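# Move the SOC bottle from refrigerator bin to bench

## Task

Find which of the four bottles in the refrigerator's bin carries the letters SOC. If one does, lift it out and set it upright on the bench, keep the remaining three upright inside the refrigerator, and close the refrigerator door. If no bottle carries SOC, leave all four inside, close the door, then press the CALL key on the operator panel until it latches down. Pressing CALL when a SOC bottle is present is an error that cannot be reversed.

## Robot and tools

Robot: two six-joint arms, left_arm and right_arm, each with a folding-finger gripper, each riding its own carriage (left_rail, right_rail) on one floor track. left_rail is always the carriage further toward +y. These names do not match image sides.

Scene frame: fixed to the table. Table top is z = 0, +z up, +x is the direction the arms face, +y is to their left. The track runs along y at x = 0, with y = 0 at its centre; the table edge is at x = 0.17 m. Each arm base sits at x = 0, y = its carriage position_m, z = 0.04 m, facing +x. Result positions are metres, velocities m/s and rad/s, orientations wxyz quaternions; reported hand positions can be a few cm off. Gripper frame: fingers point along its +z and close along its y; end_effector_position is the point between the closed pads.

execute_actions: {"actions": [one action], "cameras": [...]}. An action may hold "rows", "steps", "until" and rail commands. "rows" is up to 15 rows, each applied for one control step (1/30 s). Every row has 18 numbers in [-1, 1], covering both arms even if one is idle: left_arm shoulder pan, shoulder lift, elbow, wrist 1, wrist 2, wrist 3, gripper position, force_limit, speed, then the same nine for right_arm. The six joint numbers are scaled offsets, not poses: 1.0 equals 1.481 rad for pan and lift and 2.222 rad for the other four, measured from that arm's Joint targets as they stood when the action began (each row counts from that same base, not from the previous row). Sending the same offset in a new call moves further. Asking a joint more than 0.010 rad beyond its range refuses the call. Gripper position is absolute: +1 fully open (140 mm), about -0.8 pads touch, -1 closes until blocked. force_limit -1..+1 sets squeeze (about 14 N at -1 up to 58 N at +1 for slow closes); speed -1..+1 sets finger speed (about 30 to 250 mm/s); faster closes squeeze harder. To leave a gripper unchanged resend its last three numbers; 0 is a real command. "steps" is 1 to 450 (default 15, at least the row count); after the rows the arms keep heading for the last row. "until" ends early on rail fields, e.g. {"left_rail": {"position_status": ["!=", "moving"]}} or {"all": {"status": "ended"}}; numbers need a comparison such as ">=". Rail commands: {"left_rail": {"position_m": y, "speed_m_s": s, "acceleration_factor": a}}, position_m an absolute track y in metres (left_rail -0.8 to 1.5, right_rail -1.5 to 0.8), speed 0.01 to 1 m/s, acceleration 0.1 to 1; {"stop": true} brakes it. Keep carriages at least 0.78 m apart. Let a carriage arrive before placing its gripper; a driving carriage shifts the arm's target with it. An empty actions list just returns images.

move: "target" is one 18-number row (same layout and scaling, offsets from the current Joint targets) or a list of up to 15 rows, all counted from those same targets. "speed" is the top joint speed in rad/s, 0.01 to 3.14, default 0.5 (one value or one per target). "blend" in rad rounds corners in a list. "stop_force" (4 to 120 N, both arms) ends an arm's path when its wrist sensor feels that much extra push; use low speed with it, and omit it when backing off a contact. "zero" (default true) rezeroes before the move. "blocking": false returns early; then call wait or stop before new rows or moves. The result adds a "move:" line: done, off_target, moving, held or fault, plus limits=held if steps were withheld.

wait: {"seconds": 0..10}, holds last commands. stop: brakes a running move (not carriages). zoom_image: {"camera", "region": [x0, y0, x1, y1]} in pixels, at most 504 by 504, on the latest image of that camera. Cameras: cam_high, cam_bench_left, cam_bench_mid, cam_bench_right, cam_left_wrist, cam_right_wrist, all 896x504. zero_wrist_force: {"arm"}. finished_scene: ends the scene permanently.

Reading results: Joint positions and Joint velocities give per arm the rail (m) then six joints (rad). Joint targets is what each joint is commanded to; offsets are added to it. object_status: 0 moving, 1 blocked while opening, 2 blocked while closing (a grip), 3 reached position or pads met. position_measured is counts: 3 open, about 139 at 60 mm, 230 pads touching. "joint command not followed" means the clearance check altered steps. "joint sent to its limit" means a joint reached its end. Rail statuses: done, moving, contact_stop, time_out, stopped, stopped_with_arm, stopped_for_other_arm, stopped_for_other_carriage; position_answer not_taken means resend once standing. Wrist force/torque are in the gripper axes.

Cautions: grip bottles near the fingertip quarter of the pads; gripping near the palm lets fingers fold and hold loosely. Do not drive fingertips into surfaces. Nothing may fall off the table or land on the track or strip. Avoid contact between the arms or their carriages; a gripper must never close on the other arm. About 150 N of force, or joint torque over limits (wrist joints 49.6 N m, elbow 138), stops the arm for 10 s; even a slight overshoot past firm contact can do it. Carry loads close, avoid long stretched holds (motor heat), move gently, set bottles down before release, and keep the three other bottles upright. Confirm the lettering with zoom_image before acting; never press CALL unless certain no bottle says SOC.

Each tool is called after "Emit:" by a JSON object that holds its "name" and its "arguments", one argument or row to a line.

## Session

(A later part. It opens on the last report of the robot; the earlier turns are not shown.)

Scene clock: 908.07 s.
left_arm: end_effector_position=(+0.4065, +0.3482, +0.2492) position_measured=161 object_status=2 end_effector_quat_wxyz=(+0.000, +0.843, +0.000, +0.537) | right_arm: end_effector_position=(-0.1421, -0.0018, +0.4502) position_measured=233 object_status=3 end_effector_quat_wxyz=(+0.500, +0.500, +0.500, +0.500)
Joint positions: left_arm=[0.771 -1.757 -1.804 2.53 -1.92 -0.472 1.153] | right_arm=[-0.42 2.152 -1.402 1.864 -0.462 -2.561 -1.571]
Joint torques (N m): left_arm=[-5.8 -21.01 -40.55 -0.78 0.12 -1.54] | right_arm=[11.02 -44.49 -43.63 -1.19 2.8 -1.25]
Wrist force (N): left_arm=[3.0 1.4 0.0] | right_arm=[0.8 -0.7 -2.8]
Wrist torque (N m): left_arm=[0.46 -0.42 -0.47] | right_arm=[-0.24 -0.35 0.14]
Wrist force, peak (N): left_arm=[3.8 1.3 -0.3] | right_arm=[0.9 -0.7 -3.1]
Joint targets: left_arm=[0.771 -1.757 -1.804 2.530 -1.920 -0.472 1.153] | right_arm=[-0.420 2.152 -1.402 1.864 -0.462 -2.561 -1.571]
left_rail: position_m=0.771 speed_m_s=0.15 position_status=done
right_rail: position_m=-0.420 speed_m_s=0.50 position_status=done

Emit:
{"name": "move", "arguments": {
  "target": [
    [0,-0.00874,-0.00342,0.00925,0,0,-0.98,0.5,-1,0,0,0,0,0,0,-1,-0.5,0],
    [-0.01357,-0.01401,-0.00527,0.03085,-0.00351,-0.01832,-0.98,0.5,-1,0,0,0,0,0,0,-1,-0.5,0]
  ],
  "speed": 0.05,
  "stop_force": 15,
  "cameras": ["cam_right_wrist"]
}}

Scene clock: 915.20 s.
left_arm: end_effector_position=(+0.3984, +0.3482, +0.2562) position_measured=161 object_status=2 end_effector_quat_wxyz=(+0.000, +0.843, +0.000, +0.537) | right_arm: end_effector_position=(-0.1421, -0.0018, +0.4502) position_measured=233 object_status=3 end_effector_quat_wxyz=(+0.500, +0.500, +0.500, +0.500)
Joint positions: left_arm=[0.771 -1.777 -1.824 2.519 -1.852 -0.479 1.112] | right_arm=[-0.42 2.152 -1.402 1.864 -0.462 -2.561 -1.571]
Joint torques (N m): left_arm=[-8.61 -38.74 -45.44 -0.13 0.92 -3.17] | right_arm=[12.59 -45.57 -44.51 -1.19 2.92 -1.27]
Wrist force (N): left_arm=[-1.8 1.8 3.3] | right_arm=[0.7 -0.7 -2.9]
Wrist torque (N m): left_arm=[0.52 -0.51 -0.18] | right_arm=[-0.23 -0.32 0.14]
Wrist force, peak (N): left_arm=[-2.4 1.4 3.9] | right_arm=[0.7 -0.9 -3.4]
Joint targets: left_arm=[0.771 -1.777 -1.824 2.519 -1.852 -0.479 1.112] | right_arm=[-0.420 2.152 -1.402 1.864 -0.462 -2.561 -1.571]
left_rail: position_m=0.771 speed_m_s=0.15 position_status=done
right_rail: position_m=-0.420 speed_m_s=0.50 position_status=done
move: done
Images, in order (width x height): cam_right_wrist 896x504.

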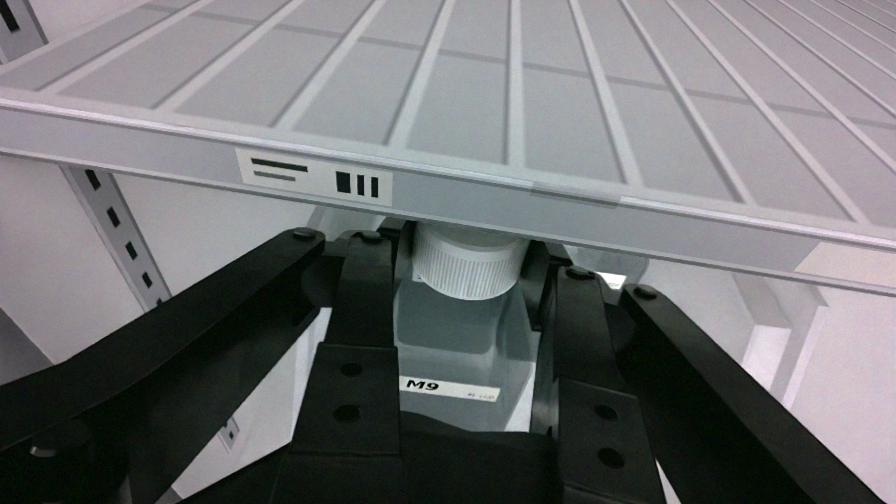

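Emit:
{"name": "execute_actions", "arguments": {
  "actions": [
    {"left_rail": {"position_m": 0.701, "speed_m_s": 0.03, "acceleration_factor": 0.1}, "steps": 150, "until": {"left_rail": {"position_status": ["!=", "moving"]}}}
  ],
  "cameras": ["cam_right_wrist"]
}}

Scene clock: 918.97 s.
left_arm: end_effector_position=(+0.3984, +0.2784, +0.2562) position_measured=161 object_status=2 end_effector_quat_wxyz=(+0.000, +0.843, +0.000, +0.537) | right_arm: end_effector_position=(-0.1421, -0.0018, +0.4502) position_measured=233 object_status=3 end_effector_quat_wxyz=(+0.500, +0.500, +0.500, +0.500)
Joint positions: left_arm=[0.701 -1.777 -1.824 2.519 -1.852 -0.479 1.112] | right_arm=[-0.42 2.152 -1.402 1.864 -0.462 -2.561 -1.571]
Joint torques (N m): left_arm=[-6.05 -18.83 -44.63 -2.75 2.41 -2.9] | right_arm=[11.7 -44.79 -44.74 -1.08 2.93 -1.1]
Wrist force (N): left_arm=[-1.7 1.4 3.6] | right_arm=[0.7 -0.4 -3.0]
Wrist torque (N m): left_arm=[0.42 -0.52 -0.18] | right_arm=[-0.16 -0.33 0.15]
Wrist force, peak (N): left_arm=[-1.7 1.9 3.9] | right_arm=[0.8 -1.0 -3.1]
Joint targets: left_arm=[0.701 -1.777 -1.824 2.519 -1.852 -0.479 1.112] | right_arm=[-0.420 2.152 -1.402 1.864 -0.462 -2.561 -1.571]
Tool commands: left_gripper/position=-0.98 left_gripper/force_limit=+0.5 left_gripper/speed=-1.0 right_gripper/position=-1.0 right_gripper/force_limit=-0.5 right_gripper/speed=+0.0
left_rail: position_m=0.701 speed_m_s=0.03 position_status=done
right_rail: position_m=-0.420 speed_m_s=0.50 position_status=done
Images, in order (width x height): cam_right_wrist 896x504.

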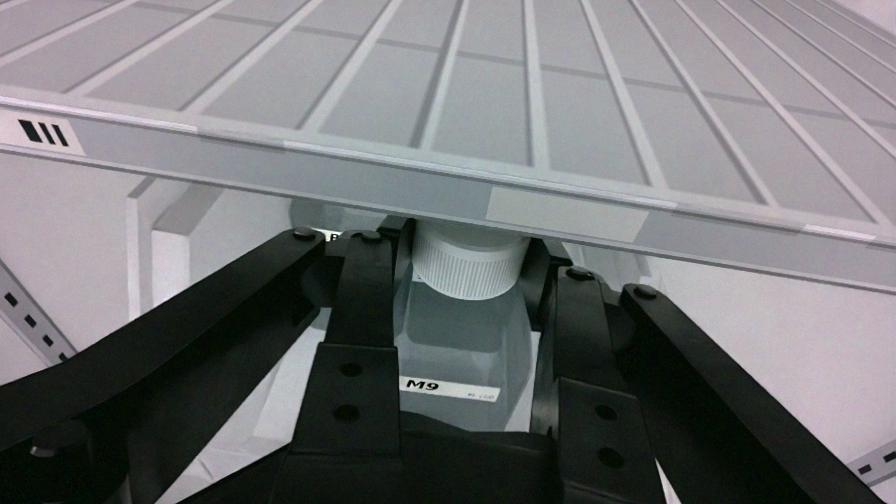

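Emit:
{"name": "zoom_image", "arguments": {
  "camera": "cam_right_wrist",
  "region": [280, 190, 400, 260]
}}

Scaled by 4.200 from the camera's 896x504 image, which has a finer 1280x720 frame.

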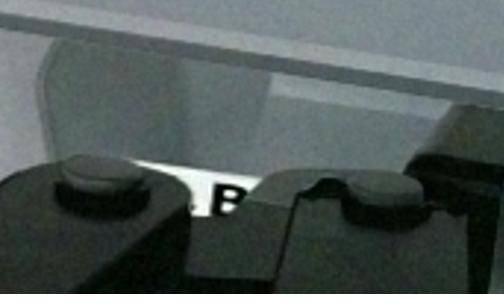

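Emit:
{"name": "move", "arguments": {
  "target": [0,0.01128,0.0045,-0.01202,0,0,-0.98,0.5,-1,0,0,0,0,0,0,-1,-0.5,0],
  "speed": 0.015,
  "stop_force": 5
}}

Scene clock: 924.60 s.
left_arm: end_effector_position=(+0.3984, +0.2784, +0.2502) position_measured=161 object_status=2 end_effector_quat_wxyz=(+0.000, +0.843, +0.000, +0.537) | right_arm: end_effector_position=(-0.1421, -0.0018, +0.4502) position_measured=233 object_status=3 end_effector_quat_wxyz=(+0.500, +0.500, +0.500, +0.500)
Joint positions: left_arm=[0.701 -1.777 -1.814 2.525 -1.869 -0.479 1.112] | right_arm=[-0.42 2.152 -1.402 1.864 -0.462 -2.561 -1.571]
Joint torques (N m): left_arm=[-4.53 -39.37 -43.67 0.02 -0.65 -3.02] | right_arm=[10.64 -45.03 -44.98 -1.21 2.99 -1.28]
Wrist force (N): left_arm=[3.5 1.6 3.2] | right_arm=[0.4 -0.5 -3.1]
Wrist torque (N m): left_arm=[0.45 -0.28 -0.11] | right_arm=[-0.19 -0.28 0.14]
Wrist force, peak (N): left_arm=[7.7 1.0 2.2] | right_arm=[0.7 -0.7 -3.3]
Joint targets: left_arm=[0.701 -1.777 -1.814 2.525 -1.869 -0.479 1.112] | right_arm=[-0.420 2.152 -1.402 1.864 -0.462 -2.561 -1.571]
left_rail: position_m=0.701 speed_m_s=0.03 position_status=done
right_rail: position_m=-0.420 speed_m_s=0.50 position_status=done
move: contact (left_arm)

Emit:
{"name": "execute_actions", "arguments": {
  "actions": [
    {"rows": [[0,0,0,0,0,0,-0.05,0.5,-1,0,0,0,0,0,0,-1,-0.5,0]], "steps": 45}
  ],
  "cameras": ["cam_right_wrist"]
}}

Scene clock: 927.87 s.
left_arm: end_effector_position=(+0.3983, +0.2784, +0.2502) position_measured=135 object_status=3 end_effector_quat_wxyz=(+0.000, +0.843, +0.000, +0.537) | right_arm: end_effector_position=(-0.1421, -0.0018, +0.4502) position_measured=233 object_status=3 end_effector_quat_wxyz=(+0.500, +0.500, +0.500, +0.500)
Joint positions: left_arm=[0.701 -1.777 -1.814 2.525 -1.869 -0.479 1.112] | right_arm=[-0.42 2.152 -1.402 1.864 -0.462 -2.561 -1.571]
Joint torques (N m): left_arm=[-5.48 -38.55 -42.31 -0.68 4.75 -2.86] | right_arm=[10.58 -44.36 -44.59 -1.05 2.91 -1.04]
Wrist force (N): left_arm=[1.5 1.9 1.9] | right_arm=[0.9 -0.8 -3.0]
Wrist torque (N m): left_arm=[0.54 -0.46 -0.18] | right_arm=[-0.24 -0.38 0.15]
Wrist force, peak (N): left_arm=[3.7 1.9 3.4] | right_arm=[0.6 -0.8 -3.2]
Joint targets: left_arm=[0.701 -1.777 -1.814 2.525 -1.869 -0.479 1.112] | right_arm=[-0.420 2.152 -1.402 1.864 -0.462 -2.561 -1.571]
left_rail: position_m=0.701 speed_m_s=0.03 position_status=done
right_rail: position_m=-0.420 speed_m_s=0.50 position_status=done
Images, in order (width x height): cam_right_wrist 896x504.

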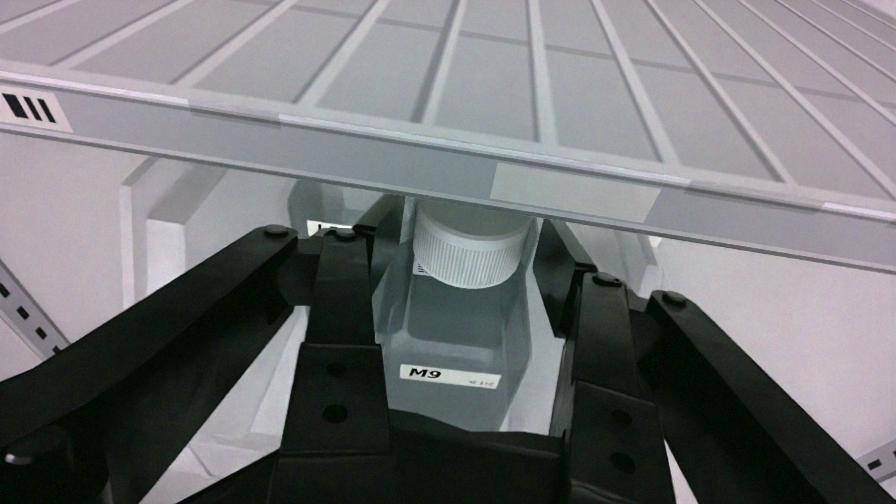

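Emit:
{"name": "move", "arguments": {
  "target": [
    [-0.06374,-0.01533,-0.00869,0.08771,-0.02039,-0.07826,-0.05,0.5,-1,0,0,0,0,0,0,-1,-0.5,0],
    [-0.38211,-0.02944,-0.12219,0.39775,-0.17322,-0.3162,-0.05,0.5,-1,0,0,0,0,0,0,-1,-0.5,0]
  ],
  "speed": [0.1,0.3],
  "blend": [0.02,0],
  "cameras": ["cam_right_wrist"]
}}

Scene clock: 934.60 s.
left_arm: end_effector_position=(+0.1402, +0.2781, +0.3442) position_measured=135 object_status=3 end_effector_quat_wxyz=(+0.000, +0.843, +0.000, +0.537) | right_arm: end_effector_position=(-0.1421, -0.0018, +0.4502) position_measured=233 object_status=3 end_effector_quat_wxyz=(+0.500, +0.500, +0.500, +0.500)
Joint positions: left_arm=[0.701 -2.342 -1.857 2.254 -0.986 -0.864 0.41] | right_arm=[-0.42 2.152 -1.402 1.864 -0.462 -2.561 -1.571]
Joint torques (N m): left_arm=[-9.68 -39.87 -46.49 2.36 -1.27 -3.14] | right_arm=[10.4 -45.48 -44.72 -1.27 2.88 -1]
Wrist force (N): left_arm=[1.0 1.6 2.2] | right_arm=[0.6 -0.8 -3.0]
Wrist torque (N m): left_arm=[0.49 -0.34 -0.16] | right_arm=[-0.24 -0.31 0.14]
Wrist force, peak (N): left_arm=[1.9 1.5 2.9] | right_arm=[1.0 -0.4 -3.3]
Joint targets: left_arm=[0.701 -2.343 -1.857 2.254 -0.985 -0.864 0.410] | right_arm=[-0.420 2.152 -1.402 1.864 -0.462 -2.561 -1.571]
left_rail: position_m=0.701 speed_m_s=0.03 position_status=done
right_rail: position_m=-0.420 speed_m_s=0.50 position_status=done
move: done
Images, in order (width x height): cam_right_wrist 896x504.

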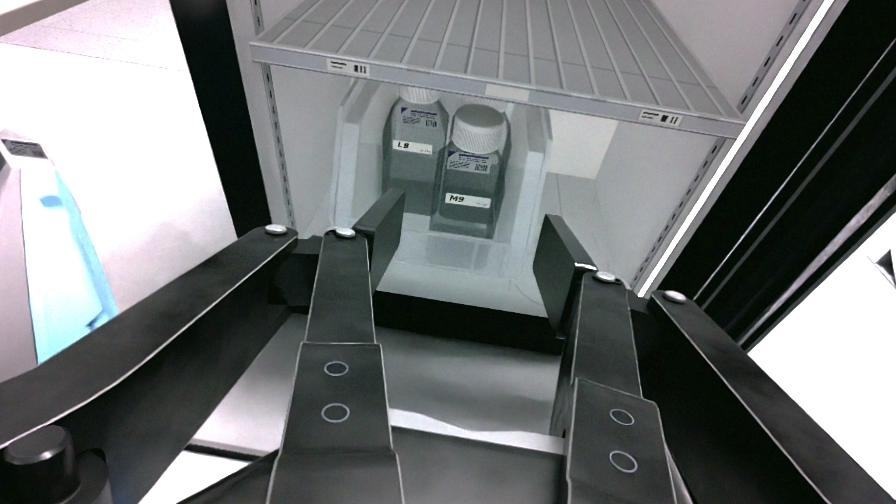

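Emit:
{"name": "zoom_image", "arguments": {
  "camera": "cam_right_wrist",
  "region": [360, 70, 540, 250]
}}

Scaled by 2.800 from the camera's 896x504 image, which has a finer 1280x720 frame.

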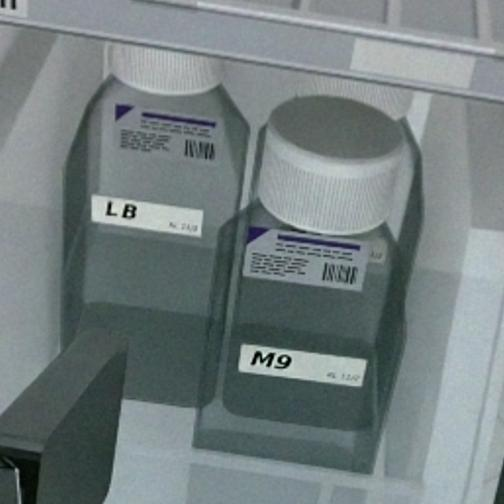

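Emit:
{"name": "execute_actions", "arguments": {
  "actions": [],
  "cameras": ["cam_bench_left","cam_bench_mid","cam_high","cam_bench_right"]
}}

Scene clock: 942.07 s.
left_arm: end_effector_position=(+0.1400, +0.2782, +0.3443) position_measured=135 object_status=3 end_effector_quat_wxyz=(+0.000, +0.843, +0.000, +0.537) | right_arm: end_effector_position=(-0.1421, -0.0018, +0.4502) position_measured=233 object_status=3 end_effector_quat_wxyz=(+0.500, +0.500, +0.500, +0.500)
Joint positions: left_arm=[0.701 -2.343 -1.857 2.254 -0.985 -0.864 0.41] | right_arm=[-0.42 2.152 -1.402 1.864 -0.462 -2.561 -1.571]
Joint velocities: within noise
Joint torques (N m): left_arm=[-7.82 -37.66 -48.83 2.72 -1.36 -2.98] | right_arm=[9.69 -44.51 -45.3 -1.02 2.88 -1.11]
Wrist force (N): left_arm=[1.2 1.7 2.2] | right_arm=[0.7 -0.6 -2.9]
Wrist torque (N m): left_arm=[0.50 -0.39 -0.17] | right_arm=[-0.20 -0.32 0.14]
Wrist force, peak (N): left_arm=[1.2 1.8 2.5] | right_arm=[1.0 -0.7 -3.3]
Joint targets: left_arm=[0.701 -2.343 -1.857 2.254 -0.985 -0.864 0.410] | right_arm=[-0.420 2.152 -1.402 1.864 -0.462 -2.561 -1.571]
Tool commands: left_gripper/position=-0.05 left_gripper/force_limit=+0.5 left_gripper/speed=-1.0 right_gripper/position=-1.0 right_gripper/force_limit=-0.5 right_gripper/speed=+0.0
left_rail: position_m=0.701 speed_m_s=0.03 position_status=done
right_rail: position_m=-0.420 speed_m_s=0.50 position_status=done
Images, in order (width x height): cam_high 896x504, cam_bench_left 896x504, cam_bench_mid 896x504, cam_bench_right 896x504.

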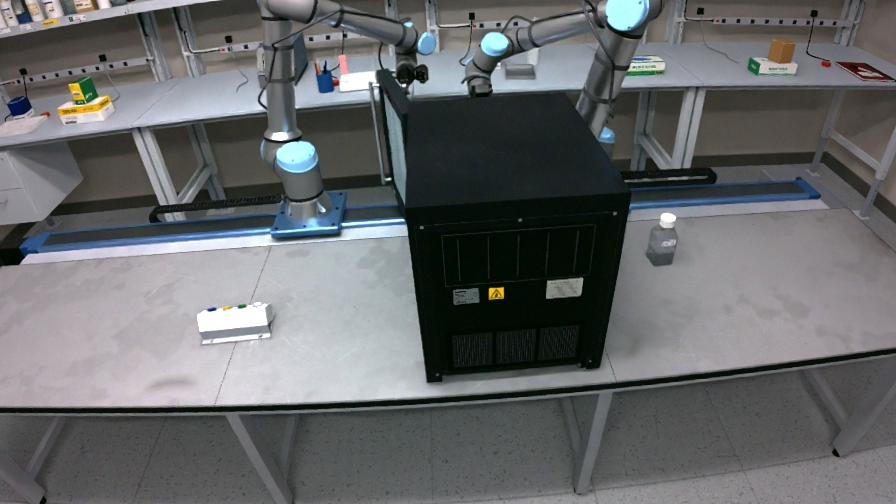

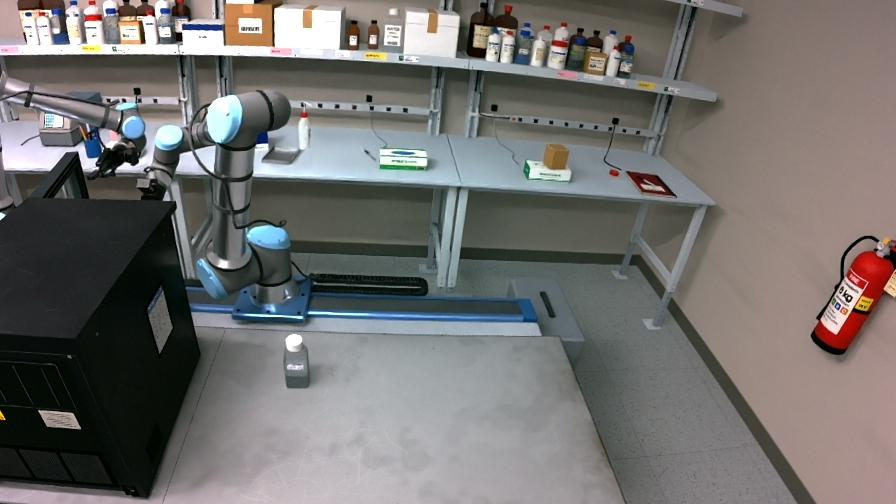

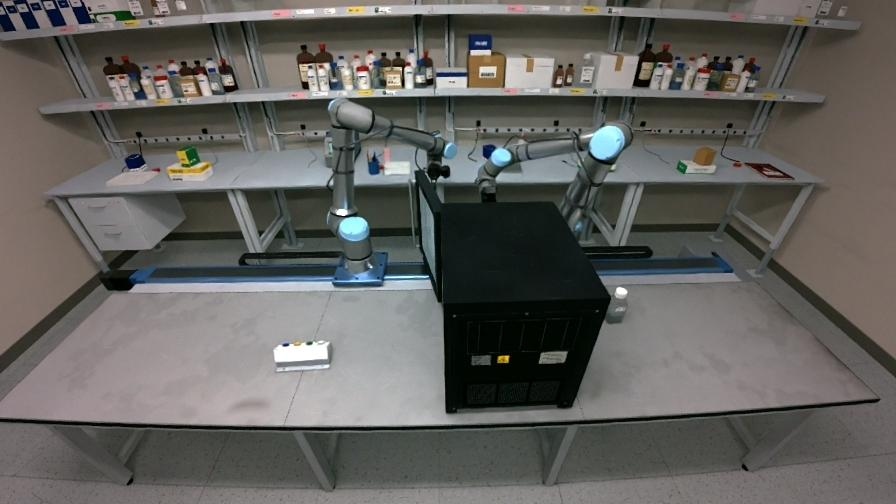

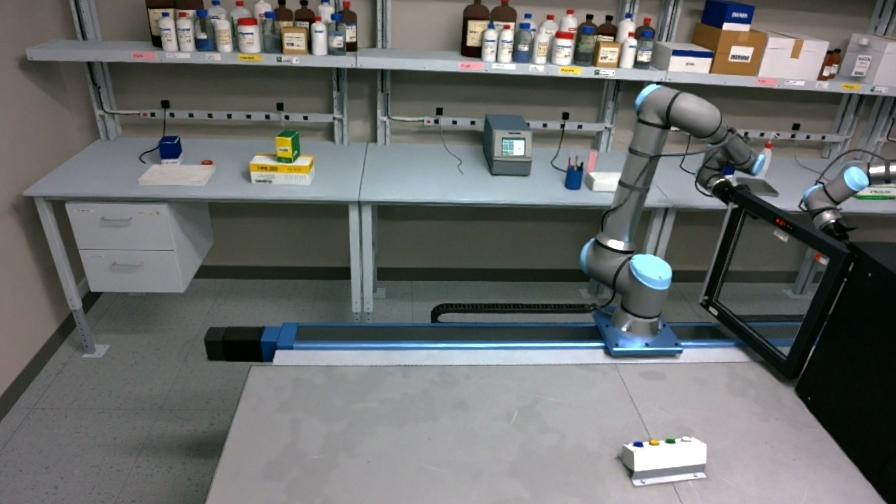

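Emit:
{"name": "zoom_image", "arguments": {
  "camera": "cam_high",
  "region": [630, 205, 700, 275]
}}

Emit:
{"name": "zoom_image", "arguments": {
  "camera": "cam_bench_left",
  "region": [270, 325, 325, 395]
}}

Emit:
{"name": "zoom_image", "arguments": {
  "camera": "cam_bench_mid",
  "region": [590, 275, 650, 335]
}}

Scaled by 7.200 from the camera's 896x504 image, which has a finer 1280x720 frame.

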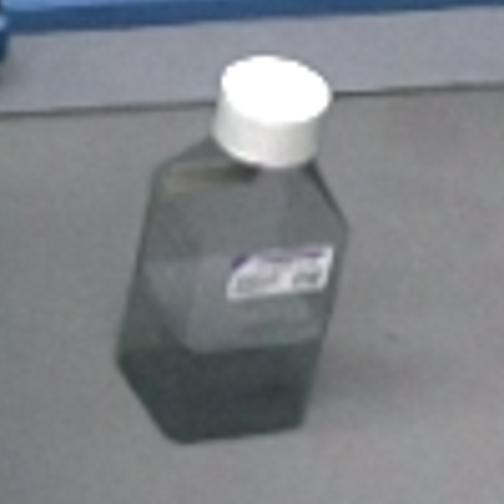

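Scaled by 7.200 from the camera's 896x504 image, which has a finer 1280x720 frame.

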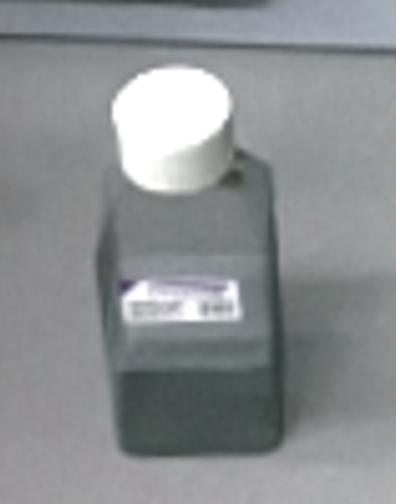

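Scaled by 8.400 from the camera's 896x504 image, which has a finer 1280x720 frame.

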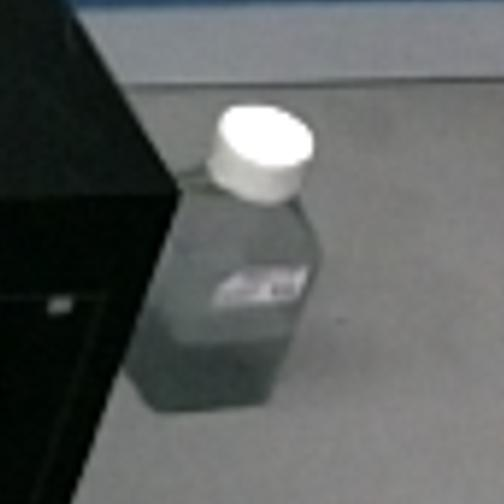

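Emit:
{"name": "execute_actions", "arguments": {
  "actions": [
    {"left_rail": {"position_m": 1.27, "speed_m_s": 0.2, "acceleration_factor": 0.3}, "steps": 200, "until": {"left_rail": {"position_status": ["!=", "moving"]}}}
  ]
}}

Emit:
{"name": "move", "arguments": {
  "target": [0.09703,0.27855,0.0928,-0.06711,0.10443,-0.14145,0.05,1.0,-1,0,0,0,0,0,0,-1,-0.5,0],
  "speed": 0.3,
  "cameras": ["cam_right_wrist"]
}}

Scene clock: 962.37 s.
left_arm: end_effector_position=(+0.1400, +0.8472, +0.3443) position_measured=135 object_status=3 end_effector_quat_wxyz=(+0.000, +0.843, +0.000, +0.537) | right_arm: end_effector_position=(-0.1421, -0.0018, +0.4502) position_measured=233 object_status=3 end_effector_quat_wxyz=(+0.500, +0.500, +0.500, +0.500)
Joint positions: left_arm=[1.27 -2.343 -1.857 2.254 -0.985 -0.864 0.41] | right_arm=[-0.42 2.152 -1.402 1.864 -0.462 -2.561 -1.571]
Joint torques (N m): left_arm=[-1 -34.58 -36.12 1.04 2.56 -3.07] | right_arm=[10.39 -45.61 -44.87 -1.02 2.86 -1.12]
Wrist force (N): left_arm=[1.3 1.9 2.3] | right_arm=[0.7 -0.4 -2.9]
Wrist torque (N m): left_arm=[0.55 -0.41 -0.16] | right_arm=[-0.17 -0.34 0.14]
Wrist force, peak (N): left_arm=[1.5 2.3 1.9] | right_arm=[0.7 -0.8 -3.3]
Joint targets: left_arm=[1.270 -2.343 -1.857 2.254 -0.985 -0.864 0.410] | right_arm=[-0.420 2.152 -1.402 1.864 -0.462 -2.561 -1.571]
Tool commands: left_gripper/position=-0.05 left_gripper/force_limit=+0.5 left_gripper/speed=-1.0 right_gripper/position=-1.0 right_gripper/force_limit=-0.5 right_gripper/speed=+0.0
left_rail: position_m=1.270 speed_m_s=0.20 position_status=done
right_rail: position_m=-0.420 speed_m_s=0.50 position_status=done

Scene clock: 964.43 s.
left_arm: end_effector_position=(+0.2496, +0.8500, +0.2002) position_measured=123 object_status=3 end_effector_quat_wxyz=(+0.000, +0.732, +0.001, +0.682) | right_arm: end_effector_position=(-0.1421, -0.0018, +0.4502) position_measured=233 object_status=3 end_effector_quat_wxyz=(+0.500, +0.500, +0.500, +0.500)
Joint positions: left_arm=[1.27 -2.199 -1.445 2.459 -1.134 -0.632 0.096] | right_arm=[-0.42 2.152 -1.402 1.864 -0.462 -2.561 -1.571]
Joint torques (N m): left_arm=[11.36 -18.36 -16.03 -2.6 3.78 -3.55] | right_arm=[10.6 -44.26 -45.94 -1.14 2.99 -0.89]
Wrist force (N): left_arm=[0.8 1.6 2.3] | right_arm=[0.3 -0.7 -2.9]
Wrist torque (N m): left_arm=[0.60 -0.23 -0.19] | right_arm=[-0.23 -0.24 0.14]
Wrist force, peak (N): left_arm=[-0.3 1.1 3.3] | right_arm=[0.7 -1.1 -3.1]
Joint targets: left_arm=[1.270 -2.199 -1.445 2.460 -1.134 -0.632 0.095] | right_arm=[-0.420 2.152 -1.402 1.864 -0.462 -2.561 -1.571]
left_rail: position_m=1.270 speed_m_s=0.20 position_status=done
right_rail: position_m=-0.420 speed_m_s=0.50 position_status=done
move: done
Images, in order (width x height): cam_right_wrist 896x504.

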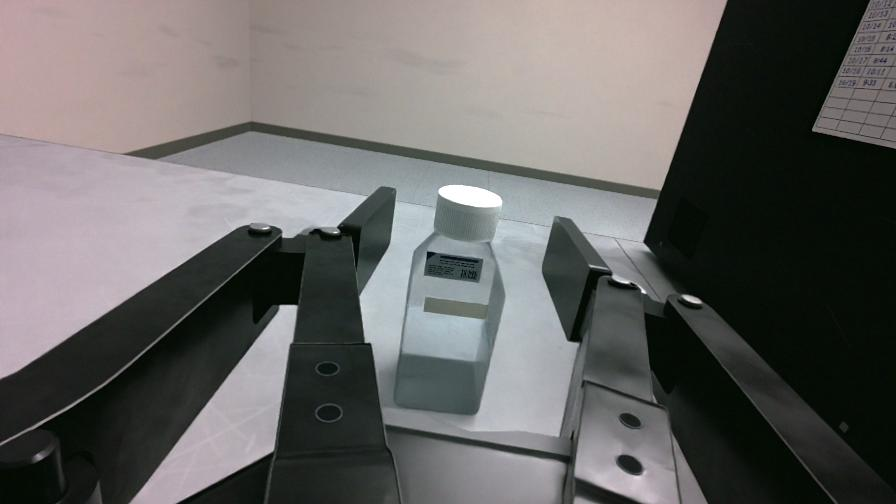

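Emit:
{"name": "move", "arguments": {
  "target": [0.23457,0.04625,0.02466,-0.11427,0.15423,0.06368,0.05,1.0,-1,0,0,0,0,0,0,-1,-0.5,0],
  "speed": 0.15,
  "stop_force": 10,
  "cameras": ["cam_right_wrist"]
}}

Scene clock: 969.50 s.
left_arm: end_effector_position=(+0.3997, +0.8494, +0.1627) position_measured=123 object_status=3 end_effector_quat_wxyz=(+0.001, +0.732, +0.001, +0.682) | right_arm: end_effector_position=(-0.1421, -0.0018, +0.4502) position_measured=233 object_status=3 end_effector_quat_wxyz=(+0.500, +0.500, +0.500, +0.500)
Joint positions: left_arm=[1.27 -1.852 -1.376 2.515 -1.388 -0.29 0.237] | right_arm=[-0.42 2.152 -1.402 1.864 -0.462 -2.561 -1.571]
Joint torques (N m): left_arm=[13.49 -21.97 -10.64 -3.48 3.55 2.34] | right_arm=[10.3 -44 -45.15 -1.21 2.78 -0.79]
Wrist force (N): left_arm=[1.0 1.6 2.3] | right_arm=[0.7 -0.6 -3.1]
Wrist torque (N m): left_arm=[0.59 -0.28 -0.42] | right_arm=[-0.21 -0.32 0.14]
Wrist force, peak (N): left_arm=[0.9 1.9 2.5] | right_arm=[0.7 -0.9 -3.3]
Joint targets: left_arm=[1.270 -1.851 -1.376 2.515 -1.388 -0.290 0.237] | right_arm=[-0.420 2.152 -1.402 1.864 -0.462 -2.561 -1.571]
left_rail: position_m=1.270 speed_m_s=0.20 position_status=done
right_rail: position_m=-0.420 speed_m_s=0.50 position_status=done
move: done
Images, in order (width x height): cam_right_wrist 896x504.

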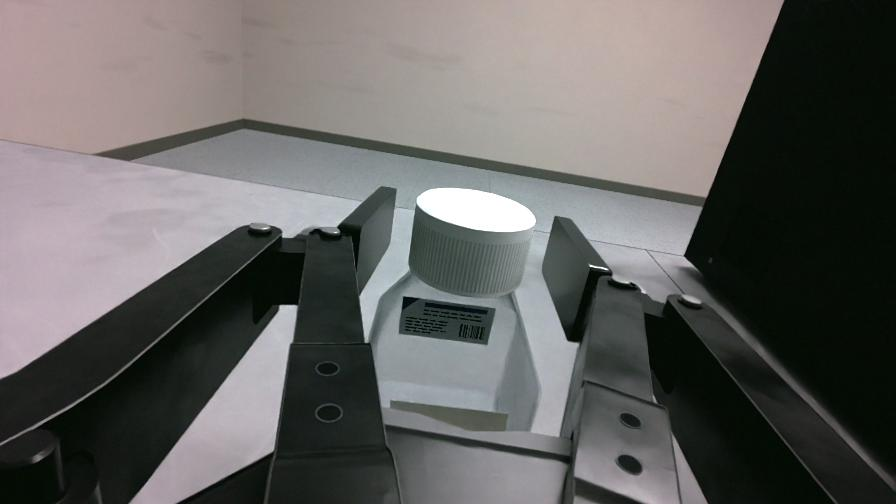

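Grip, then lift.

Emit:
{"name": "execute_actions", "arguments": {
  "actions": [
    {"rows": [[0,0,0,0,0,0,-1,-1,-1,0,0,0,0,0,0,-1,-0.5,0]], "steps": 75}
  ]
}}

Emit:
{"name": "execute_actions", "arguments": {
  "actions": [
    {"rows": [[0,0,0,0,0,0,-0.98,1.0,-1,0,0,0,0,0,0,-1,-0.5,0]], "steps": 45}
  ],
  "cameras": ["cam_right_wrist"]
}}

Scene clock: 973.77 s.
left_arm: end_effector_position=(+0.3997, +0.8494, +0.1627) position_measured=159 object_status=2 end_effector_quat_wxyz=(+0.001, +0.732, +0.001, +0.682) | right_arm: end_effector_position=(-0.1421, -0.0018, +0.4502) position_measured=233 object_status=3 end_effector_quat_wxyz=(+0.500, +0.500, +0.500, +0.500)
Joint positions: left_arm=[1.27 -1.851 -1.376 2.515 -1.388 -0.29 0.237] | right_arm=[-0.42 2.152 -1.402 1.864 -0.462 -2.561 -1.571]
Joint torques (N m): left_arm=[8.63 -23.97 -16.2 -3.37 3.18 2.23] | right_arm=[9.84 -46.32 -45.65 -1.18 2.78 -0.88]
Wrist force (N): left_arm=[0.6 1.0 1.5] | right_arm=[0.8 -0.6 -3.2]
Wrist torque (N m): left_arm=[0.56 -0.26 -0.45] | right_arm=[-0.20 -0.35 0.14]
Wrist force, peak (N): left_arm=[1.1 2.0 2.4] | right_arm=[0.7 -0.9 -3.3]
Joint targets: left_arm=[1.270 -1.851 -1.376 2.515 -1.388 -0.290 0.237] | right_arm=[-0.420 2.152 -1.402 1.864 -0.462 -2.561 -1.571]
left_rail: position_m=1.270 speed_m_s=0.20 position_status=done
right_rail: position_m=-0.420 speed_m_s=0.50 position_status=done

Scene clock: 975.47 s.
left_arm: end_effector_position=(+0.3997, +0.8494, +0.1627) position_measured=162 object_status=2 end_effector_quat_wxyz=(+0.001, +0.732, +0.001, +0.682) | right_arm: end_effector_position=(-0.1421, -0.0018, +0.4502) position_measured=233 object_status=3 end_effector_quat_wxyz=(+0.500, +0.500, +0.500, +0.500)
Joint positions: left_arm=[1.27 -1.851 -1.376 2.515 -1.388 -0.29 0.237] | right_arm=[-0.42 2.152 -1.402 1.864 -0.462 -2.561 -1.571]
Joint torques (N m): left_arm=[7.93 -27.39 -18.67 -3.69 2.26 2.07] | right_arm=[8.9 -45.87 -45.25 -1.21 2.89 -0.81]
Wrist force (N): left_arm=[2.1 1.0 1.1] | right_arm=[1.1 -0.4 -3.2]
Wrist torque (N m): left_arm=[0.61 -0.23 -0.45] | right_arm=[-0.16 -0.42 0.15]
Wrist force, peak (N): left_arm=[2.4 0.8 1.1] | right_arm=[0.7 -0.9 -3.2]
Joint targets: left_arm=[1.270 -1.851 -1.376 2.515 -1.388 -0.290 0.237] | right_arm=[-0.420 2.152 -1.402 1.864 -0.462 -2.561 -1.571]
left_rail: position_m=1.270 speed_m_s=0.20 position_status=done
right_rail: position_m=-0.420 speed_m_s=0.50 position_status=done
Images, in order (width x height): cam_right_wrist 896x504.

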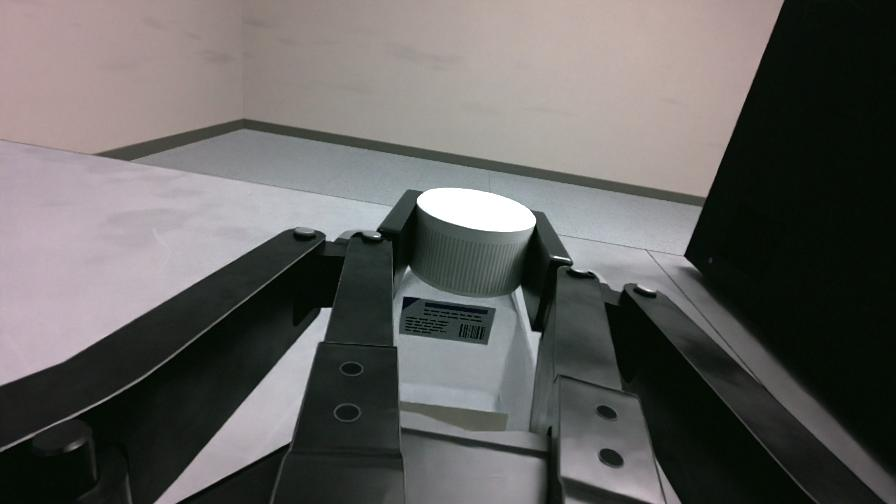

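Emit:
{"name": "move", "arguments": {
  "target": [-0.0005,-0.1976,-0.04248,0.17506,0.0003,0.0001,-0.98,1.0,-1,0,0,0,0,0,0,-1,-0.5,0],
  "speed": 0.15
}}

Emit:
{"name": "move", "arguments": {
  "target": [0.63018,0.14059,-0.38483,0.40231,0.29022,-0.10675,-0.98,1.0,-1,0,0,0,0,0,0,-1,-0.5,0],
  "speed": 0.25,
  "cameras": ["cam_bench_left","cam_right_wrist"]
}}

Scene clock: 982.93 s.
left_arm: end_effector_position=(+0.3995, +0.8494, +0.3002) position_measured=162 object_status=2 end_effector_quat_wxyz=(+0.001, +0.731, +0.000, +0.682) | right_arm: end_effector_position=(-0.1421, -0.0018, +0.4502) position_measured=233 object_status=3 end_effector_quat_wxyz=(+0.500, +0.500, +0.500, +0.500)
Joint positions: left_arm=[1.27 -1.852 -1.668 2.42 -1 -0.289 0.237] | right_arm=[-0.42 2.152 -1.402 1.864 -0.462 -2.561 -1.571]
Joint torques (N m): left_arm=[-9.5 -49.86 -40.02 3.33 3.72 2.17] | right_arm=[10.79 -45 -45.01 -1.27 2.96 -0.67]
Wrist force (N): left_arm=[-2.9 1.7 3.0] | right_arm=[0.6 -0.4 -3.0]
Wrist torque (N m): left_arm=[0.59 -0.26 -0.41] | right_arm=[-0.17 -0.31 0.14]
Wrist force, peak (N): left_arm=[-3.6 1.2 2.8] | right_arm=[0.7 -0.7 -3.3]
Joint targets: left_arm=[1.270 -1.852 -1.669 2.420 -0.999 -0.289 0.237] | right_arm=[-0.420 2.152 -1.402 1.864 -0.462 -2.561 -1.571]
left_rail: position_m=1.270 speed_m_s=0.20 position_status=done
right_rail: position_m=-0.420 speed_m_s=0.50 position_status=done
move: done

Scene clock: 987.30 s.
left_arm: end_effector_position=(+0.8499, +0.9693, +0.6501) position_measured=162 object_status=2 end_effector_quat_wxyz=(-0.104, +0.699, +0.105, +0.700) | right_arm: end_effector_position=(-0.1421, -0.0018, +0.4502) position_measured=233 object_status=3 end_effector_quat_wxyz=(+0.500, +0.500, +0.500, +0.500)
Joint positions: left_arm=[1.27 -0.919 -1.461 1.565 -0.106 0.356 0] | right_arm=[-0.42 2.152 -1.402 1.864 -0.462 -2.561 -1.571]
Joint torques (N m): left_arm=[8.57 -48.14 -53.13 2.22 2.56 -2.65] | right_arm=[9.56 -44.28 -45.19 -1 2.82 -0.54]
Wrist force (N): left_arm=[-3.2 1.8 2.7] | right_arm=[0.7 -0.7 -3.2]
Wrist torque (N m): left_arm=[0.67 -0.21 -0.19] | right_arm=[-0.23 -0.34 0.14]
Wrist force, peak (N): left_arm=[-3.5 1.9 2.7] | right_arm=[0.7 -0.6 -3.3]
Joint targets: left_arm=[1.270 -0.919 -1.460 1.565 -0.105 0.356 0.000] | right_arm=[-0.420 2.152 -1.402 1.864 -0.462 -2.561 -1.571]
left_rail: position_m=1.270 speed_m_s=0.20 position_status=done
right_rail: position_m=-0.420 speed_m_s=0.50 position_status=done
move: done
Images, in order (width x height): cam_bench_left 896x504, cam_right_wrist 896x504.

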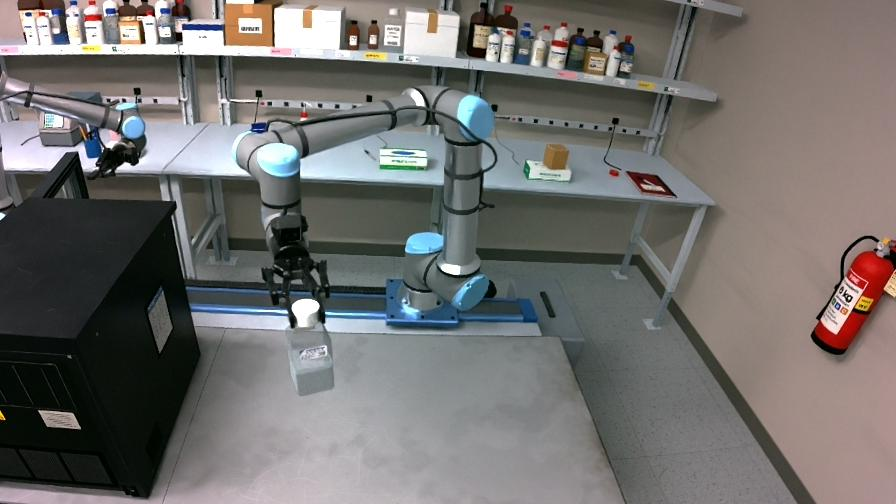

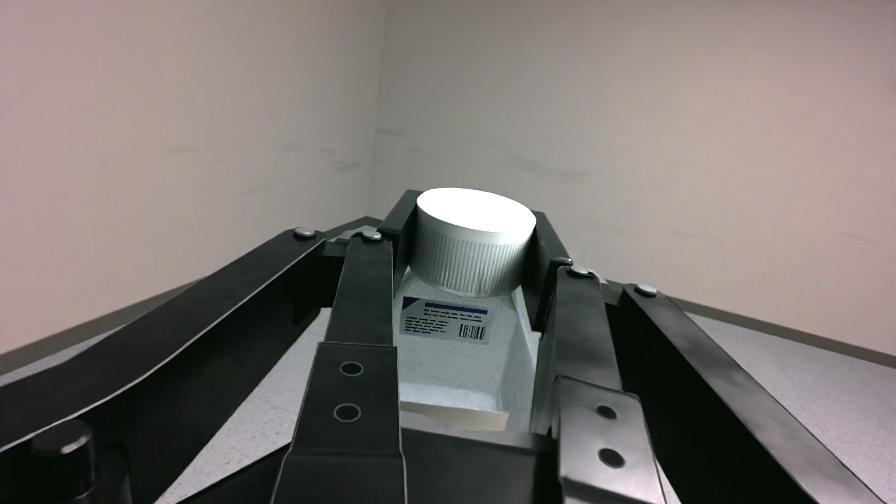

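Emit:
{"name": "zoom_image", "arguments": {
  "camera": "cam_bench_left",
  "region": [255, 280, 365, 405]
}}

Scaled by 4.032 from the camera's 896x504 image, which has a finer 1280x720 frame.

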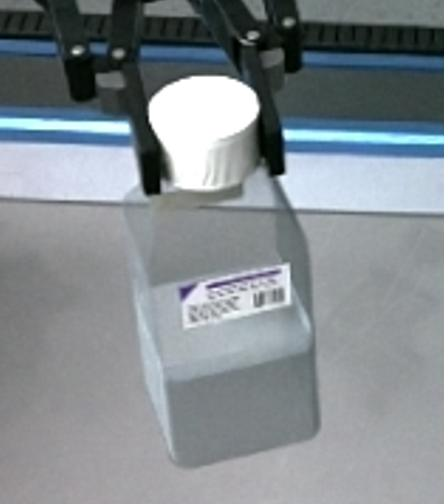

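Emit:
{"name": "move", "arguments": {
  "target": [0.01141,-0.05916,0.09131,-0.33753,0.04329,0.26328,-0.98,1.0,-1,0,0,0,0,0,0,-1,-0.5,0],
  "speed": 0.15,
  "cameras": ["cam_bench_left","cam_right_wrist"]
}}

Scene clock: 998.93 s.
left_arm: end_effector_position=(+0.8499, +0.9697, +0.7004) position_measured=162 object_status=2 end_effector_quat_wxyz=(-0.117, +0.602, +0.090, +0.785) | right_arm: end_effector_position=(-0.1421, -0.0018, +0.4502) position_measured=233 object_status=3 end_effector_quat_wxyz=(+0.500, +0.500, +0.500, +0.500)
Joint positions: left_arm=[1.27 -0.902 -1.548 1.768 -0.855 0.452 0.584] | right_arm=[-0.42 2.152 -1.402 1.864 -0.462 -2.561 -1.571]
Joint torques (N m): left_arm=[11.14 -80.03 -42.4 -7.91 5.29 2.16] | right_arm=[8.59 -45.44 -45.24 -0.91 3.01 -0.52]
Wrist force (N): left_arm=[-3.6 1.6 2.0] | right_arm=[0.5 -0.9 -3.1]
Wrist torque (N m): left_arm=[0.69 -0.15 -0.41] | right_arm=[-0.27 -0.29 0.15]
Wrist force, peak (N): left_arm=[-3.6 1.9 2.7] | right_arm=[0.6 -0.9 -3.3]
Joint targets: left_arm=[1.270 -0.902 -1.548 1.768 -0.855 0.452 0.585] | right_arm=[-0.420 2.152 -1.402 1.864 -0.462 -2.561 -1.571]
left_rail: position_m=1.270 speed_m_s=0.20 position_status=done
right_rail: position_m=-0.420 speed_m_s=0.50 position_status=done
move: done
Images, in order (width x height): cam_bench_left 896x504, cam_right_wrist 896x504.

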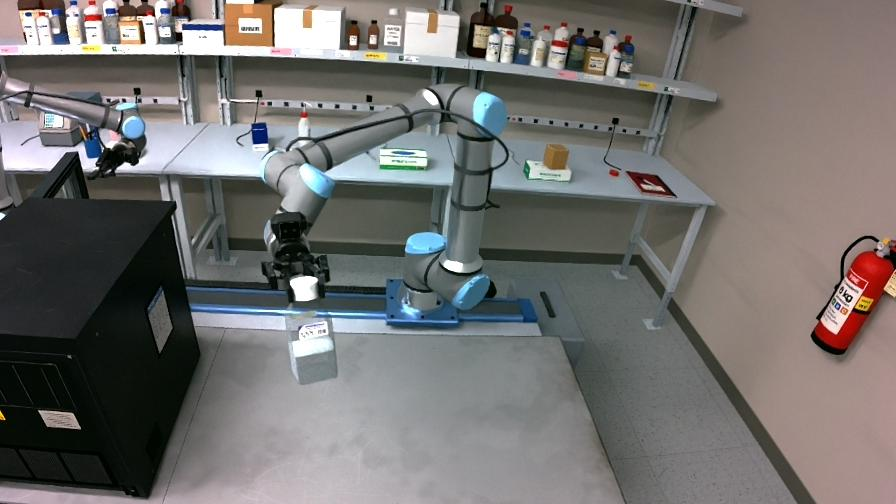

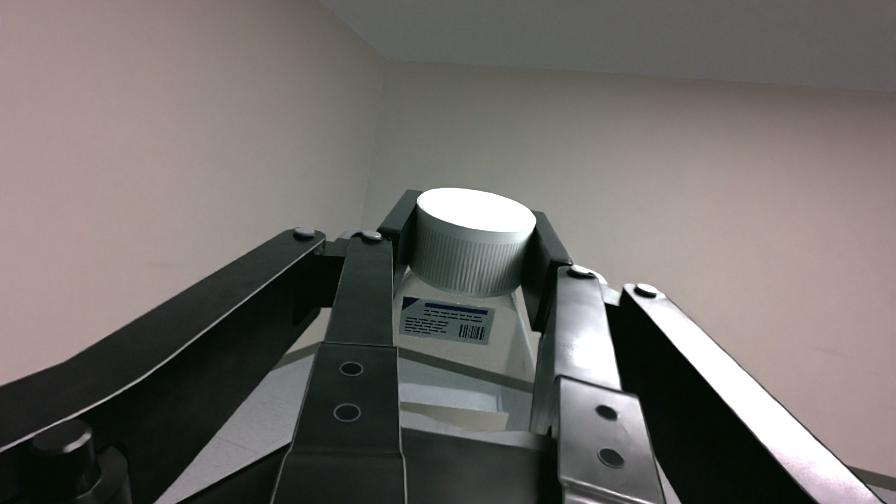

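Emit:
{"name": "zoom_image", "arguments": {
  "camera": "cam_bench_left",
  "region": [270, 265, 350, 390]
}}

Emit:
{"name": "zoom_image", "arguments": {
  "camera": "cam_bench_left",
  "region": [280, 290, 340, 340]
}}

Scaled by 4.032 from the camera's 896x504 image, which has a finer 1280x720 frame.

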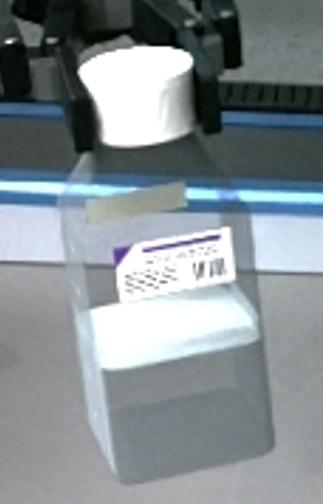

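Scaled by 8.400 from the camera's 896x504 image, which has a finer 1280x720 frame.

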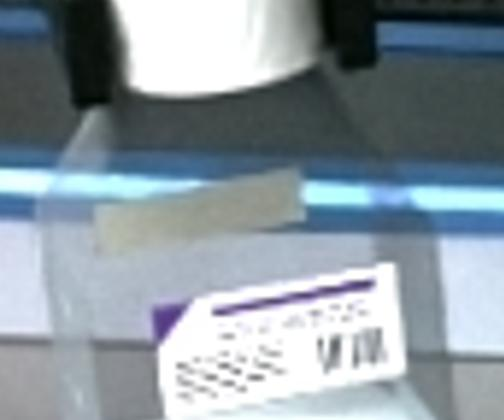

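Emit:
{"name": "move", "arguments": {
  "target": [
    [-0.01141,0.05916,-0.09131,0.33753,-0.04329,-0.26328,-0.98,1.0,-1,0,0,0,0,0,0,-1,-0.5,0],
    [-0.64159,-0.08143,0.29352,-0.06478,-0.33351,-0.15653,-0.98,1.0,-1,0,0,0,0,0,0,-1,-0.5,0]
  ],
  "speed": [0.15,0.25],
  "blend": [0.1,0],
  "cameras": ["cam_right_wrist"]
}}

Scene clock: 1037.13 s.
left_arm: end_effector_position=(+0.3997, +0.8493, +0.3005) position_measured=162 object_status=2 end_effector_quat_wxyz=(+0.001, +0.731, +0.000, +0.682) end_effector_velocity=(-0.002, +0.000, -0.002) end_effector_angular_velocity=(-0.001, +0.001, -0.001) | right_arm: end_effector_position=(-0.1421, -0.0018, +0.4502) position_measured=233 object_status=3 end_effector_quat_wxyz=(+0.500, +0.500, +0.500, +0.500)
Joint positions: left_arm=[1.27 -1.852 -1.669 2.42 -0.999 -0.289 0.237] | right_arm=[-0.42 2.152 -1.402 1.864 -0.462 -2.561 -1.571]
Joint velocities: left_arm=[0 -0.005 0 0.003 -0.005 -0.004 0] | right_arm=[within noise]
Joint torques (N m): left_arm=[-9.95 -47.57 -26.94 -3.52 -2.09 2.29] | right_arm=[7.57 -44.95 -45.44 -1.16 3.1 -0.57]
Wrist force (N): left_arm=[-2.9 1.8 2.6] | right_arm=[0.5 -0.7 -3.1]
Wrist torque (N m): left_arm=[0.61 -0.27 -0.41] | right_arm=[-0.22 -0.29 0.14]
Wrist force, peak (N): left_arm=[-3.7 1.9 2.8] | right_arm=[0.5 -0.7 -3.5]
Joint targets: left_arm=[1.270 -1.852 -1.669 2.420 -0.999 -0.289 0.237] | right_arm=[-0.420 2.152 -1.402 1.864 -0.462 -2.561 -1.571]
left_rail: position_m=1.270 speed_m_s=0.20 position_status=done
right_rail: position_m=-0.420 speed_m_s=0.50 position_status=done
move: done
Images, in order (width x height): cam_right_wrist 896x504.

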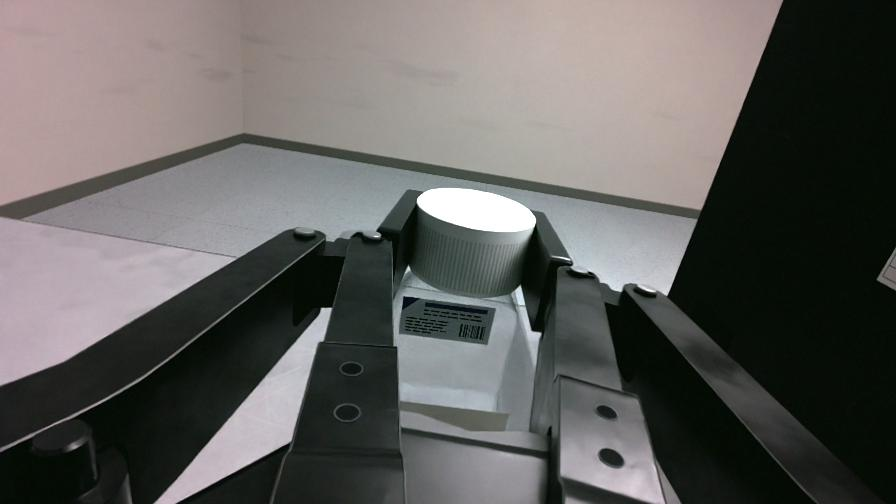

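Emit:
{"name": "move", "arguments": {
  "target": [0,0.18506,0.04149,-0.16484,0,0,-0.98,1.0,-1,0,0,0,0,0,0,-1,-0.5,0],
  "speed": 0.15,
  "stop_force": 12
}}

Emit:
{"name": "move", "arguments": {
  "target": [0,0.03783,0.00378,-0.02899,0,0,-0.98,1.0,-1,0,0,0,0,0,0,-1,-0.5,0],
  "speed": 0.01,
  "stop_force": 6
}}

Emit:
{"name": "execute_actions", "arguments": {
  "actions": [
    {"rows": [[0,0,0,0,0,0,0.05,1.0,-1,0,0,0,0,0,0,-1,-0.5,0]], "steps": 60}
  ],
  "cameras": ["cam_right_wrist"]
}}

Scene clock: 1044.83 s.
left_arm: end_effector_position=(+0.3996, +0.8496, +0.1701) position_measured=162 object_status=2 end_effector_quat_wxyz=(+0.001, +0.731, +0.000, +0.682) | right_arm: end_effector_position=(-0.1421, -0.0018, +0.4502) position_measured=233 object_status=3 end_effector_quat_wxyz=(+0.500, +0.500, +0.500, +0.500)
Joint positions: left_arm=[1.27 -1.852 -1.395 2.512 -1.365 -0.289 0.237] | right_arm=[-0.42 2.152 -1.402 1.864 -0.462 -2.561 -1.571]
Joint torques (N m): left_arm=[-6.61 -23.13 -14.13 -3.33 -0.68 2.18] | right_arm=[9.51 -45.33 -45.1 -0.88 2.55 -0.42]
Wrist force (N): left_arm=[-2.9 1.7 2.3] | right_arm=[0.7 -0.6 -3.1]
Wrist torque (N m): left_arm=[0.61 -0.27 -0.42] | right_arm=[-0.20 -0.33 0.15]
Wrist force, peak (N): left_arm=[-4.0 1.7 2.5] | right_arm=[0.7 -0.4 -3.4]
Joint targets: left_arm=[1.270 -1.852 -1.395 2.512 -1.365 -0.289 0.237] | right_arm=[-0.420 2.152 -1.402 1.864 -0.462 -2.561 -1.571]
left_rail: position_m=1.270 speed_m_s=0.20 position_status=done
right_rail: position_m=-0.420 speed_m_s=0.50 position_status=done
move: done

Scene clock: 1048.13 s.
left_arm: end_effector_position=(+0.3995, +0.8494, +0.1627) position_measured=162 object_status=2 end_effector_quat_wxyz=(+0.001, +0.731, +0.000, +0.682) | right_arm: end_effector_position=(-0.1421, -0.0018, +0.4502) position_measured=233 object_status=3 end_effector_quat_wxyz=(+0.500, +0.500, +0.500, +0.500)
Joint positions: left_arm=[1.27 -1.852 -1.376 2.515 -1.387 -0.289 0.237] | right_arm=[-0.42 2.152 -1.402 1.864 -0.462 -2.561 -1.571]
Joint torques (N m): left_arm=[-8.17 -58.74 -20.37 2.85 -0.24 2.03] | right_arm=[8.32 -45.9 -45.31 -1.17 2.82 -0.19]
Wrist force (N): left_arm=[4.1 0.0 3.2] | right_arm=[0.5 -0.7 -3.1]
Wrist torque (N m): left_arm=[0.58 -0.26 -0.43] | right_arm=[-0.23 -0.28 0.15]
Wrist force, peak (N): left_arm=[11.3 -1.1 3.4] | right_arm=[0.7 -0.8 -3.3]
Joint targets: left_arm=[1.270 -1.852 -1.376 2.515 -1.387 -0.289 0.237] | right_arm=[-0.420 2.152 -1.402 1.864 -0.462 -2.561 -1.571]
left_rail: position_m=1.270 speed_m_s=0.20 position_status=done
right_rail: position_m=-0.420 speed_m_s=0.50 position_status=done
move: contact (left_arm); left_arm: the wrist 1 is farthest, 0.043 rad from its target

Scene clock: 1050.33 s.
left_arm: end_effector_position=(+0.3995, +0.8494, +0.1627) position_measured=123 object_status=3 end_effector_quat_wxyz=(+0.001, +0.731, +0.000, +0.682) | right_arm: end_effector_position=(-0.1421, -0.0018, +0.4502) position_measured=233 object_status=3 end_effector_quat_wxyz=(+0.500, +0.500, +0.500, +0.500)
Joint positions: left_arm=[1.27 -1.852 -1.376 2.515 -1.387 -0.289 0.237] | right_arm=[-0.42 2.152 -1.402 1.864 -0.462 -2.561 -1.571]
Joint torques (N m): left_arm=[-8.73 -60.37 -21.73 2.69 -0.52 2.37] | right_arm=[10.15 -45.56 -44.28 -1.02 2.89 -0.39]
Wrist force (N): left_arm=[1.1 1.6 2.4] | right_arm=[0.6 -0.8 -3.1]
Wrist torque (N m): left_arm=[0.60 -0.29 -0.42] | right_arm=[-0.25 -0.31 0.14]
Wrist force, peak (N): left_arm=[4.3 0.5 3.1] | right_arm=[1.0 -0.7 -3.3]
Joint targets: left_arm=[1.270 -1.852 -1.376 2.515 -1.387 -0.289 0.237] | right_arm=[-0.420 2.152 -1.402 1.864 -0.462 -2.561 -1.571]
left_rail: position_m=1.270 speed_m_s=0.20 position_status=done
right_rail: position_m=-0.420 speed_m_s=0.50 position_status=done
Images, in order (width x height): cam_right_wrist 896x504.

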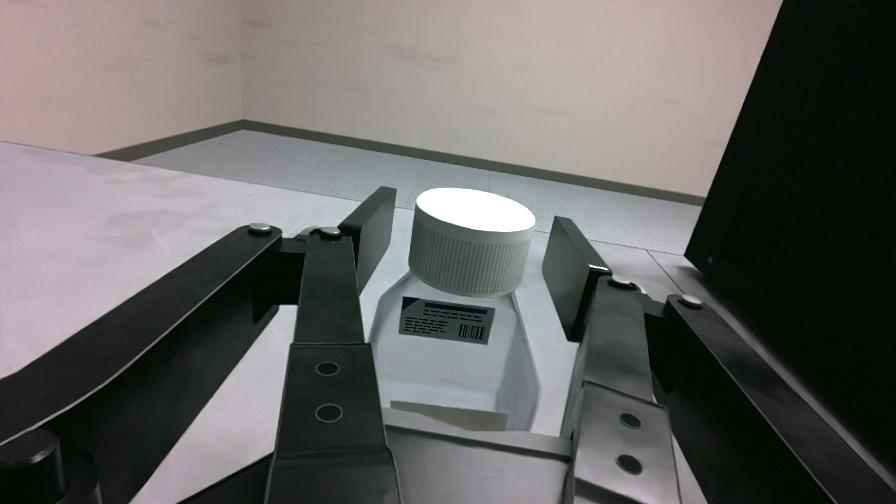

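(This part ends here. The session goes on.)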